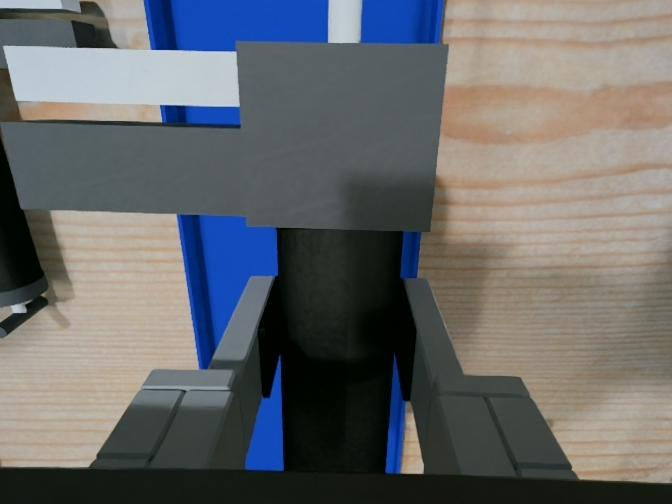

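>>> {"api": "move", "payload": {
  "target": [
    [0.025,-0.01,-0.15,0,0,0,-1,1,-0.2,0,0,0,0,0,0,0.2,1,-0.3],
    [0.025,-0.01,-0.2155,0,0,0,-1,1,-0.2,0,0,0,0,0,0,0.2,1,-0.3],
    [0.025,-0.01,-0.2155,0,0,0,-0.05,1,-0.1,0,0,0,0,0,0,0.2,1,-0.3],
    [0.025,-0.01,0.08,0,0,0,0.2,1,-0.3,0,0,0,0,0,0,0.2,1,-0.3]
  ],
  "speed": [0.3,0.08,0.2,0.35],
  "cameras": ["cam_left_wrist"]
}}

Scene clock: 50.33 s.
left_arm: end_effector_position=(+0.4850, +0.0280, +0.2080) width_mm=64.00 is_grasped=0 force_n=0.00 end_effector_quat_wxyz=(+0.001, +0.708, +0.707, +0.000) | right_arm: end_effector_position=(+0.3669, -0.2450, +0.2419) width_mm=64.00 is_grasped=0 force_n=0.00 end_effector_quat_wxyz=(+0.000, +0.000, +0.924, +0.383)
Joint positions: left_arm=[-0.769 0.651 0.209 1.371 -0.043 0.771 0.21] | right_arm=[-1.676 1.041 1.42 0.557 -0.621 0.661 -0.515]
Joint torques (N m): left_arm=[-6 -37.78 3.71 15.63 1.99 -1.28 -1.53] | right_arm=[-2.59 -5.56 17.33 8.21 4.09 -0.73 -1.78]
Hand target: left_arm +0.4850, +0.0280, +0.2080; +0.001, +0.708, +0.707, +0.000 | right_arm +0.3669, -0.2450, +0.2419; +0.000, +0.000, +0.924, +0.383
Off the commanded pose: left_arm 0.000 m, 0 deg | right_arm 0.000 m, 0 deg.
move: done
camera_calibration:
cam_left_wrist: T_world_to_cam=[[-0.00728953, 0.999719, -0.0225746, -0.0157504], [0.920287, 0.015538, 0.390935, -0.503155], [0.391175, -0.0179254, -0.920142, 0.125276], [0, 0, 0, 1]] pos_world=[0.413927, 0.0258096, 0.311617]
Images, in order (width x height): cam_left_wrist 672x504.

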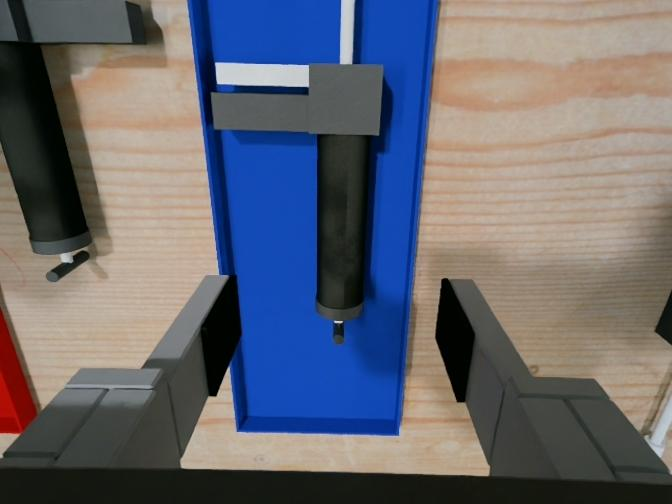

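>>> {"api": "move", "payload": {
  "target": [
    [0.06,0.25,0,0,0,-0.5,0.3,1,-0.3,0,0,0,0,0,0,0.2,1,-0.3],
    [0.1227,0.4883,-0.08,0,0,-1,0.3,1,-0.3,0,0,0,0,0,0,0.2,1,-0.3]
  ],
  "speed": 0.5,
  "blend": [0.05,0],
  "cameras": ["cam_left_wrist"]
}}

Scene clock: 54.53 s.
left_arm: end_effector_position=(+0.5586, +0.3209, +0.1600) width_mm=69.50 is_grasped=0 force_n=0.00 end_effector_quat_wxyz=(+0.000, +0.707, -0.708, -0.001) | right_arm: end_effector_position=(+0.3669, -0.2450, +0.2419) width_mm=64.00 is_grasped=0 force_n=0.00 end_effector_quat_wxyz=(+0.000, +0.000, +0.924, +0.383)
Joint positions: left_arm=[0.189 0.626 -0.239 1.256 0.403 0.664 3.593] | right_arm=[-1.676 1.041 1.42 0.557 -0.621 0.661 -0.515]
Joint torques (N m): left_arm=[0.49 -28.07 -11.88 17.58 -1.63 -1.25 1.47] | right_arm=[-2.68 -5.69 17.29 8.07 3.84 -0.7 -1.75]
Hand target: left_arm +0.5586, +0.3210, +0.1600; +0.000, +0.707, -0.708, -0.001 | right_arm +0.3669, -0.2450, +0.2419; +0.000, +0.000, +0.924, +0.383
Off the commanded pose: left_arm 0.000 m, 0 deg | right_arm 0.000 m, 0 deg.
move: done
camera_calibration:
cam_left_wrist: T_world_to_cam=[[0.00728953, -0.999719, -0.0225746, 0.324361], [-0.920287, -0.015538, 0.390935, 0.481443], [-0.391175, 0.0179254, -0.920142, 0.483086], [0, 0, 0, 1]] pos_world=[0.629673, 0.32309, 0.263617]
Images, in order (width x height): cam_left_wrist 672x504.

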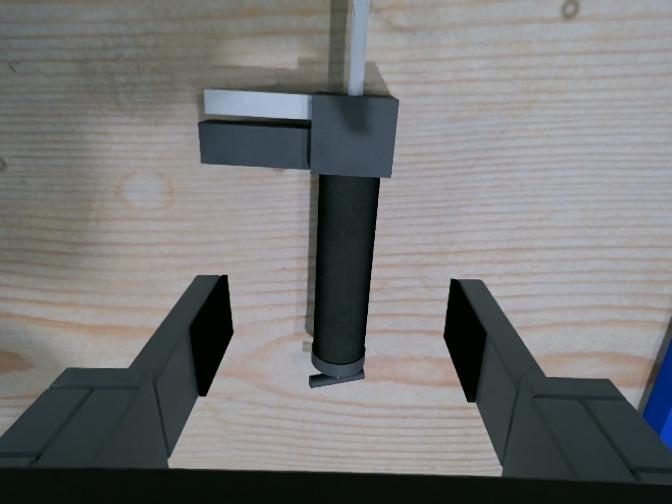

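>>> {"api": "move", "payload": {
  "target": [
    [-0.014,-0.001,-0.2225,0,0,-0.01,0.3,1,-0.3,0,0,0,0,0,0,0.2,1,-0.3],
    [-0.014,-0.001,-0.2225,0,0,-0.01,-1,1,-0.2,0,0,0,0,0,0,0.2,1,-0.3],
    [-0.014,-0.001,-0.02,0,0,-0.01,-1,1,-0.2,0,0,0,0,0,0,0.2,1,-0.3],
    [-0.2977,-0.2517,-0.0167,0,0,0.5,-1,1,-0.2,0.022,0.192,0.047,0,0,0,0.2,1,-0.3]
  ],
  "speed": [0.35,0.2,0.35,0.45],
  "cameras": ["cam_right_wrist"]
}}

Scene clock: 59.77 s.
left_arm: end_effector_position=(+0.3800, +0.1700, +0.1500) width_mm=34.95 is_grasped=1 force_n=44.46 end_effector_quat_wxyz=(+0.000, +1.000, -0.001, -0.001) | right_arm: end_effector_position=(+0.3801, -0.1298, +0.2701) width_mm=64.00 is_grasped=0 force_n=0.00 end_effector_quat_wxyz=(+0.000, +0.000, +0.924, +0.383)
Joint positions: left_arm=[-0.411 0.373 0.01 0.708 0.276 0.37 1.688] | right_arm=[-1.305 0.944 1.405 0.577 -0.617 0.428 -0.244]
Joint torques (N m): left_arm=[-5.51 -30.78 -0.47 11.59 1.97 -5.14 -1.55] | right_arm=[5.95 -16.46 12.7 10.9 3.6 -4 2.07]
Hand target: left_arm +0.3800, +0.1699, +0.1500; +0.000, +1.000, -0.001, -0.001 | right_arm +0.3801, -0.1298, +0.2701; +0.000, +0.000, +0.924, +0.383
Off the commanded pose: left_arm 0.000 m, 0 deg | right_arm 0.000 m, 0 deg.
move: done
camera_calibration:
cam_right_wrist: T_world_to_cam=[[-0.999893, 0.00735571, -0.0126217, 0.386102], [-0.00884292, 0.382963, 0.923722, -0.171699], [0.0116283, 0.923735, -0.382857, 0.337336], [0, 0, 0, 1]] pos_world=[0.38062, -0.248695, 0.292627]
Images, in order (width x height): cam_right_wrist 672x504.

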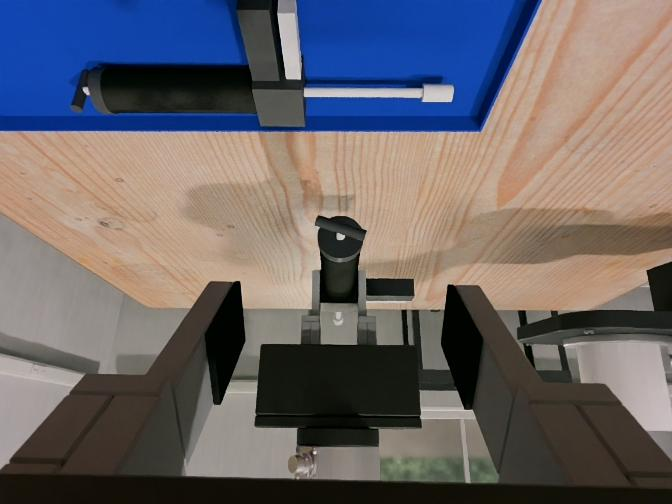

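>>> {"api": "move", "payload": {
  "target": [
    [0,0,0,0,0,0,-1,1,-0.2,-0.0015,0.293,-0.1968,0,0,0,0.2,1,-0.3],
    [0,0,0,0,0,0,-1,1,-0.2,-0.0015,0.293,-0.1968,0,0,0,-1,1,-0.5],
    [0,0,0,0,0,0,-1,1,-0.2,-0.0015,0.268,-0.1968,0,0,0,-1,1,-0.5]
  ],
  "speed": [0.25,0.1,0.06]
}}

>>> {"api": "move", "payload": {
  "target": [0,0,0,0,0,0,-1,1,-0.2,0,-0.025,0,0,0,0,-1,1,-0.5],
  "speed": 0.06
}}

>>> {"api": "move", "payload": {
  "target": [0,0,0,0,0,0,-1,1,-0.2,0,-0.033,0,0,0,0,-1,1,-0.5],
  "speed": 0.06
}}

>>> {"api": "move", "payload": {
  "target": [0,0,0,0,0,0,-1,1,-0.2,0,-0.025,0,0,0,0,-1,1,-0.5],
  "speed": 0.06
}}

Scene clock: 63.20 s.
left_arm: end_effector_position=(+0.3801, +0.1697, +0.1501) width_mm=34.95 is_grasped=1 force_n=45.29 end_effector_quat_wxyz=(+0.000, +1.000, -0.001, -0.001) | right_arm: end_effector_position=(+0.3792, +0.0311, +0.1521) width_mm=37.84 is_grasped=1 force_n=39.74 end_effector_quat_wxyz=(+0.000, +0.000, +0.924, +0.383)
Joint positions: left_arm=[-0.411 0.373 0.01 0.708 0.276 0.369 1.688] | right_arm=[-0.345 1.014 0.741 0.877 -0.821 -0.095 0.096]
Joint torques (N m): left_arm=[2.48 -29.91 10.13 12.21 -0.69 -0.12 -1.31] | right_arm=[-5.53 -24.97 10.21 -0.33 -4.82 0.31 -1.83]
Hand target: left_arm +0.3800, +0.1699, +0.1500; +0.000, +1.000, -0.001, -0.001 | right_arm +0.3792, +0.0310, +0.1520; +0.000, +0.000, +0.924, +0.383
Off the commanded pose: left_arm 0.000 m, 0 deg | right_arm 0.000 m, 0 deg.
move: done

Scene clock: 64.03 s.
left_arm: end_effector_position=(+0.3800, +0.1699, +0.1500) width_mm=34.95 is_grasped=1 force_n=45.15 end_effector_quat_wxyz=(+0.000, +1.000, -0.001, -0.001) | right_arm: end_effector_position=(+0.3793, +0.0160, +0.1521) width_mm=37.84 is_grasped=1 force_n=39.76 end_effector_quat_wxyz=(+0.000, +0.000, +0.924, +0.383)
Joint positions: left_arm=[-0.411 0.373 0.01 0.708 0.276 0.37 1.688] | right_arm=[-0.405 1.013 0.758 0.851 -0.837 -0.079 0.075]
Joint torques (N m): left_arm=[6.68 -28.33 12.72 8.99 -1.31 2.17 -0.66] | right_arm=[-6.3 -21.08 9.22 0.42 -4.59 0.37 -1.81]
Hand target: left_arm +0.3800, +0.1699, +0.1500; +0.000, +1.000, -0.001, -0.001 | right_arm +0.3792, +0.0160, +0.1520; +0.000, +0.000, +0.924, +0.383
Off the commanded pose: left_arm 0.000 m, 0 deg | right_arm 0.000 m, 0 deg.
move: done

Scene clock: 64.90 s.
left_arm: end_effector_position=(+0.3800, +0.1700, +0.1500) width_mm=34.95 is_grasped=1 force_n=44.98 end_effector_quat_wxyz=(+0.000, +1.000, -0.001, -0.001) | right_arm: end_effector_position=(+0.3792, -0.0037, +0.1520) width_mm=37.84 is_grasped=1 force_n=39.81 end_effector_quat_wxyz=(+0.000, +0.000, +0.924, +0.383)
Joint positions: left_arm=[-0.411 0.373 0.01 0.708 0.276 0.37 1.688] | right_arm=[-0.488 1.015 0.782 0.818 -0.857 -0.054 0.043]
Joint torques (N m): left_arm=[6.81 -26.62 10.48 8.9 -1.09 2.21 0.18] | right_arm=[-7.59 -19.01 7.98 1.1 -4.49 0.72 -1.71]
Hand target: left_arm +0.3800, +0.1699, +0.1500; +0.000, +1.000, -0.001, -0.001 | right_arm +0.3792, -0.0038, +0.1520; +0.000, +0.000, +0.924, +0.383
Off the commanded pose: left_arm 0.000 m, 0 deg | right_arm 0.000 m, 0 deg.
move: done

Scene clock: 65.73 s.
left_arm: end_effector_position=(+0.3800, +0.1699, +0.1500) width_mm=34.95 is_grasped=1 force_n=44.85 end_effector_quat_wxyz=(+0.000, +1.000, -0.001, -0.001) | right_arm: end_effector_position=(+0.3792, -0.0187, +0.1520) width_mm=37.84 is_grasped=1 force_n=39.85 end_effector_quat_wxyz=(+0.000, +0.000, +0.924, +0.383)
Joint positions: left_arm=[-0.411 0.373 0.01 0.708 0.276 0.37 1.688] | right_arm=[-0.553 1.018 0.802 0.795 -0.87 -0.031 0.017]
Joint torques (N m): left_arm=[7.31 -25.1 11.1 8.62 -0.53 2.12 0.51] | right_arm=[-8.22 -19.45 7.37 1.89 -4.33 0.81 -1.68]
Hand target: left_arm +0.3800, +0.1699, +0.1500; +0.000, +1.000, -0.001, -0.001 | right_arm +0.3792, -0.0188, +0.1520; +0.000, +0.000, +0.924, +0.383
Off the commanded pose: left_arm 0.000 m, 0 deg | right_arm 0.000 m, 0 deg.
move: done

>>> {"api": "move", "payload": {
  "target": [
    [0,0,0,0,0,0,-1,1,-0.2,0,0.1097,0,0,0,0,-1,1,-0.5],
    [0,0,0,0,0,0,-1,1,-0.2,0,0.1097,0,0,0,0,0.2,1,-0.1],
    [0,0,0,0,0,0,-1,1,-0.2,0,0.0,0.15,0,0,0,0.3,1,-0.3],
    [-0.3583,-0.1833,0,0,0,0,-1,1,-0.2,-0.032,-0.42,0.215,-0.25,0,0,0.3,1,-0.3],
    [-0.3583,-0.1833,-0.204,0,0,0,-1,1,-0.2,-0.032,-0.42,0.215,-0.25,0,0,0.3,1,-0.3]
  ],
  "speed": [0.15,0.1,0.4,0.4,0.15],
  "blend": [0,0,0.03,0,0]
}}

>>> {"api": "move", "payload": {
  "target": [
    [0,0,0,0,0,0,0.2,1,-0.1,0,0,0,0,0,0,0.3,1,-0.3],
    [0,0,0.3,0,0,0,0.2,1,-0.3,0,0,0,0,0,0,0.3,1,-0.3],
    [0.1,0.3,0.3,0,0,0.25,0.2,1,-0.3,-0.32,0.53,-0.2,0,0,0,0.3,1,-0.3]
  ],
  "speed": [0.2,0.4,0.5],
  "blend": [0,0.05,0],
  "cameras": ["cam_right_wrist"]
}}

Scene clock: 72.73 s.
left_arm: end_effector_position=(+0.1650, +0.0599, +0.0276) width_mm=34.95 is_grasped=1 force_n=44.49 end_effector_quat_wxyz=(+0.000, +1.000, -0.001, -0.001) | right_arm: end_effector_position=(+0.3600, -0.2708, +0.2810) width_mm=69.49 is_grasped=0 force_n=0.00 end_effector_quat_wxyz=(+0.000, +0.000, +1.000, +0.000)
Joint positions: left_arm=[-1.134 0.791 0.198 0.599 0.571 -0.126 0.795] | right_arm=[-1.671 0.527 1.909 0.596 -0.761 0.955 -0.005]
Joint torques (N m): left_arm=[-4.95 -19.87 2.89 7.16 -1.59 -5.13 -1.54] | right_arm=[-2.54 3.07 12.07 12.58 -4.3 -0.85 2.01]
Hand target: left_arm +0.1650, +0.0600, +0.0276; +0.000, +1.000, -0.001, -0.001 | right_arm +0.3600, -0.2708, +0.2810; +0.000, +0.000, +1.000, +0.000
Off the commanded pose: left_arm 0.000 m, 0 deg | right_arm 0.000 m, 0 deg.
move: done; blend cut to 0 m at target 3

Scene clock: 77.20 s.
left_arm: end_effector_position=(+0.2250, +0.2400, +0.2076) width_mm=64.00 is_grasped=0 force_n=0.00 end_effector_quat_wxyz=(+0.001, +0.924, +0.382, -0.001) | right_arm: end_effector_position=(+0.1680, +0.0472, +0.1610) width_mm=69.50 is_grasped=0 force_n=0.00 end_effector_quat_wxyz=(+0.000, +0.000, +1.000, +0.000)
Joint positions: left_arm=[-0.584 -0.322 0.191 0.12 0.354 0.484 0.843] | right_arm=[-1.27 -0.523 2.53 0.744 0.569 0.466 -0.019]
Joint torques (N m): left_arm=[2.07 -12.96 0.79 11.39 2.09 -1.11 1.54] | right_arm=[-2.71 15.66 -2.77 18.64 4.15 -0.76 -1.72]
Hand target: left_arm +0.2250, +0.2400, +0.2076; +0.001, +0.924, +0.382, -0.001 | right_arm +0.1680, +0.0472, +0.1610; +0.000, +0.000, +1.000, +0.000
Off the commanded pose: left_arm 0.000 m, 0 deg | right_arm 0.000 m, 0 deg.
move: done; blend cut to 0 m at target 2; limits=paced
camera_calibration:
cam_right_wrist: T_world_to_cam=[[-0.999893, -0.0037248, -0.0141252, 0.172111], [-0.00884345, 0.923971, 0.382359, -0.0789368], [0.0116271, 0.382444, -0.923906, 0.247235], [0, 0, 0, 1]] pos_world=[0.16852, -0.0209772, 0.261036]
Images, in order (width x height): cam_right_wrist 672x504.

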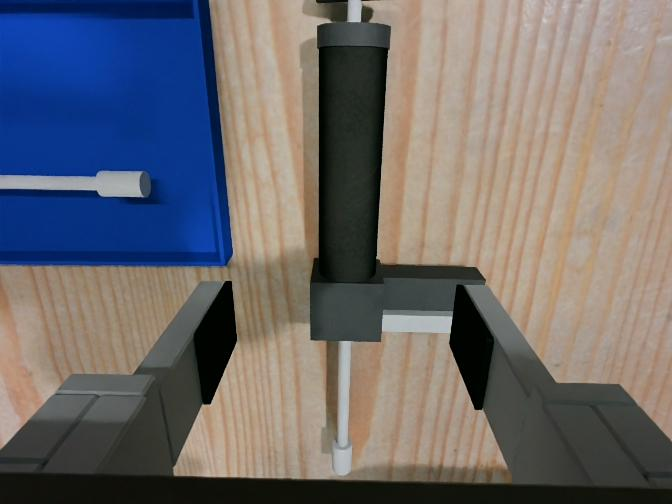

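>>> {"api": "move", "payload": {
  "target": [
    [0.2,0.1,0,0,0,0.25,0.2,1,-0.3,-0.0075,0.038,-0.224,0,0,0,0.3,1,-0.3],
    [0.2,0.1,0,0,0,0.25,0.2,1,-0.3,-0.0075,0.038,-0.224,0,0,0,-1,1,-0.2],
    [0.2,0.1,0,0,0,0.25,0.2,1,-0.3,-0.0075,0.038,0.02,0,0,0,-1,1,-0.2],
    [0.3,0,0,0,0,0.25,0.2,1,-0.3,0.2,-0.4,0.02,0,0,-0.25,-1,1,-0.2],
    [0.433,-0.35,0,0,0,0.25,0.2,1,-0.3,0.42,-0.676,0.02,0,0,-0.5,-1,1,-0.2]
  ],
  "speed": [0.3,0.2,0.35,0.45,0.45],
  "blend": [0,0,0.02,0.05,0],
  "cameras": ["all"]
}}

Scene clock: 82.90 s.
left_arm: end_effector_position=(+0.4848, +0.0300, +0.2076) width_mm=64.00 is_grasped=0 force_n=0.00 end_effector_quat_wxyz=(+0.001, +0.708, +0.707, +0.000) | right_arm: end_effector_position=(+0.4200, -0.3583, +0.1730) width_mm=35.16 is_grasped=1 force_n=44.79 end_effector_quat_wxyz=(+0.000, +0.707, +0.707, +0.000)
Joint positions: left_arm=[-0.646 0.638 0.072 1.365 0.077 0.769 0.134] | right_arm=[-2.062 -0.537 2.09 0.727 0.729 0.548 0.221]
Joint torques (N m): left_arm=[-6.04 -29.36 -5.53 19.55 -1.64 -1.05 -1.51] | right_arm=[-2.11 10.41 -5.63 20.25 4.24 -1.3 -1.82]
Hand target: left_arm +0.4848, +0.0300, +0.2076; +0.001, +0.708, +0.707, +0.000 | right_arm +0.4200, -0.3584, +0.1730; +0.000, +0.707, +0.707, +0.000
Off the commanded pose: left_arm 0.000 m, 0 deg | right_arm 0.000 m, 0 deg.
move: done
camera_calibration:
cam_left_wrist: T_world_to_cam=[[-0.00728953, 0.999719, -0.0225746, -0.0177596], [0.920287, 0.015538, 0.390935, -0.502938], [0.391175, -0.0179254, -0.920142, 0.124983], [0, 0, 0, 1]] pos_world=[0.413827, 0.0278096, 0.311217]
cam_right_wrist: T_world_to_cam=[[-0.00363208, 0.999894, -0.0140878, 0.364006], [0.923972, 0.0087435, 0.382361, -0.426334], [0.382444, -0.011628, -0.923905, 0.113533], [0, 0, 0, 1]] pos_world=[0.351823, -0.35892, 0.273036]

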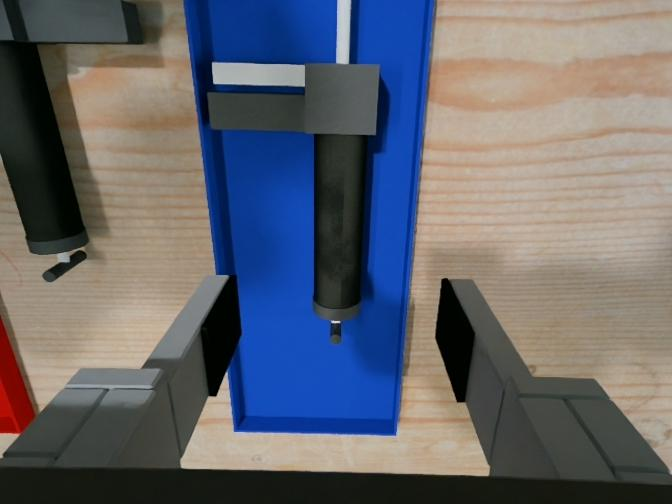

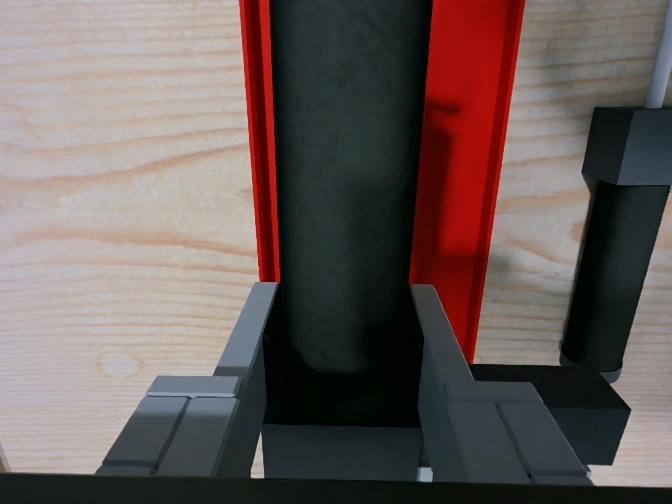

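>>> {"api": "move", "payload": {
  "target": [
    [0,0,-0.295,0,0,0,-0.05,1,-0.3,0,-0.002,-0.15,0,0,0,-1,1,-0.2],
    [0,0,-0.295,0,0,0,-1,1,-0.2,0,-0.002,-0.2372,0,0,0,-1,1,-0.2],
    [0,0,-0.287,0,0,0,-1,1,-0.2,0,-0.002,-0.2372,0,0,0,-0.05,1,-0.1],
    [0,0.0133,-0.287,0,0,0,-1,1,-0.2,0,-0.002,0,0,0,0,-0.05,1,-0.1],
    [0,0.0133,-0.295,0,0,0,-1,1,-0.2,0,-0.002,0,0,0,0,-0.05,1,-0.1],
    [0,0.0133,-0.295,0,0,0,-0.05,1,-0.1,-0.12,-0.002,0.05,0,0,0,-0.05,1,-0.1],
    [0,0.0133,0.05,0,0,0,-0.05,1,-0.1,-0.12,-0.002,0.05,0,0,0,-0.05,1,-0.1]
  ],
  "speed": [0.3,0.1,0.1,0.25,0.05,0.3,0.4],
  "cameras": ["all"]
}}

Scene clock: 91.50 s.
left_arm: end_effector_position=(+0.4848, +0.0379, +0.2375) width_mm=50.24 is_grasped=0 force_n=0.00 end_effector_quat_wxyz=(+0.001, +0.708, +0.707, +0.000) | right_arm: end_effector_position=(+0.3480, -0.3596, +0.2030) width_mm=50.24 is_grasped=0 force_n=0.00 end_effector_quat_wxyz=(+0.000, +0.707, +0.707, +0.000)
Joint positions: left_arm=[-0.641 0.57 0.072 1.353 0.079 0.824 0.145] | right_arm=[-1.472 -0.268 1.5 0.439 0.369 0.467 0.469]
Joint torques (N m): left_arm=[-6.02 -37.13 -1.28 15.46 1.99 -1.09 -1.58] | right_arm=[5.65 -5.66 -5.11 11.41 4.07 -3.55 -1.78]
Hand target: left_arm +0.4848, +0.0379, +0.2376; +0.001, +0.708, +0.707, +0.000 | right_arm +0.3480, -0.3596, +0.2030; +0.000, +0.707, +0.707, +0.000
Off the commanded pose: left_arm 0.000 m, 0 deg | right_arm 0.000 m, 0 deg.
move: done
camera_calibration:
cam_left_wrist: T_world_to_cam=[[-0.00724013, 0.999722, -0.0224416, -0.025049], [0.920339, 0.0154382, 0.390817, -0.514635], [0.391055, -0.0178243, -0.920195, 0.15274], [0, 0, 0, 1]] pos_world=[0.413727, 0.0357096, 0.341117]
cam_right_wrist: T_world_to_cam=[[-0.0037248, 0.999893, -0.0141252, 0.365404], [0.923971, 0.00884345, 0.382359, -0.371232], [0.382444, -0.0116271, -0.923906, 0.168773], [0, 0, 0, 1]] pos_world=[0.279823, -0.36012, 0.303036]

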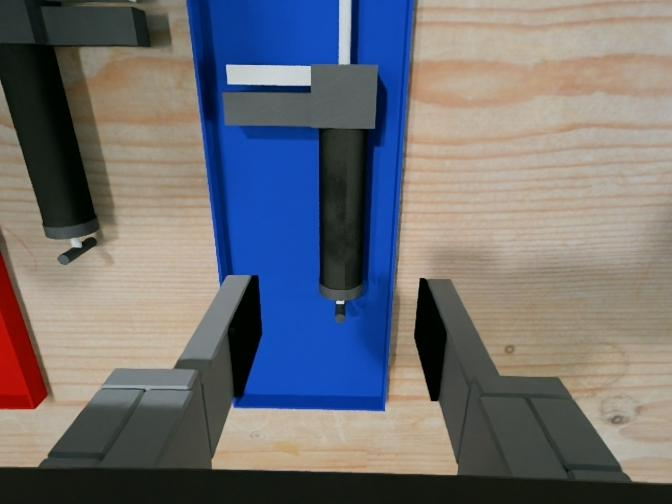

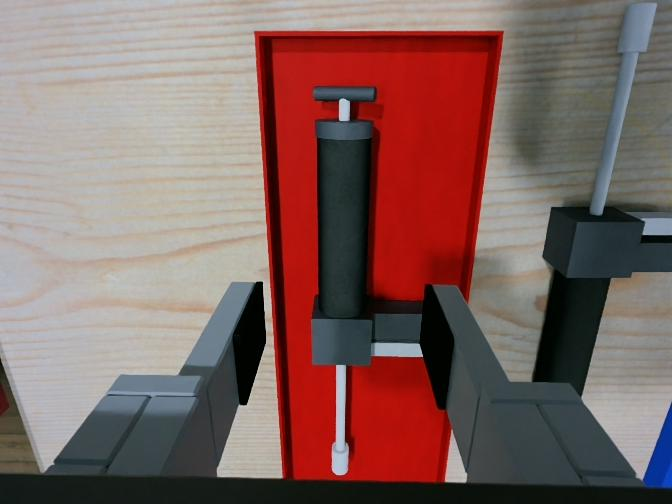

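>>> {"api": "zoom_image", "payload": {
  "camera": "cam_left_wrist",
  "region": [280, 230, 400, 350]
}}

>>> {"api": "zoom_image", "payload": {
  "camera": "cam_left_wrist",
  "region": [20, 180, 140, 300]
}}

Scaled by 4.200 from the camera's 672x504 image, which has a finer 960x720 frame.

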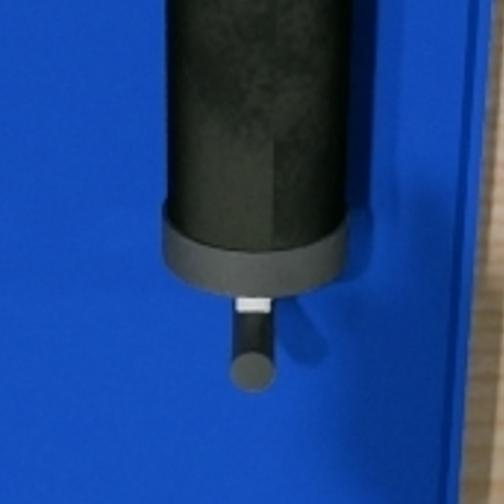

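Scaled by 4.200 from the camera's 672x504 image, which has a finer 960x720 frame.

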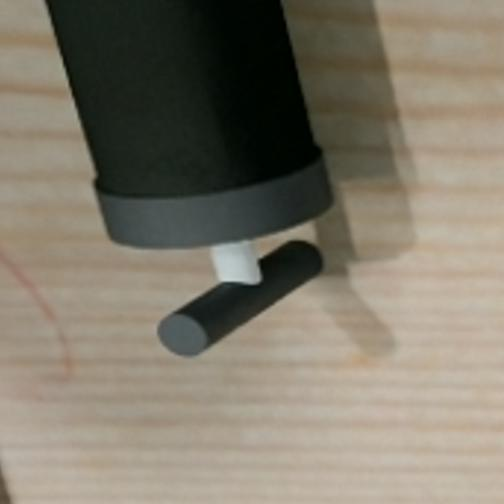

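>>> {"api": "finished_scene", "payload": {
  "scene": 3
}}

The scene is finished: the task was done.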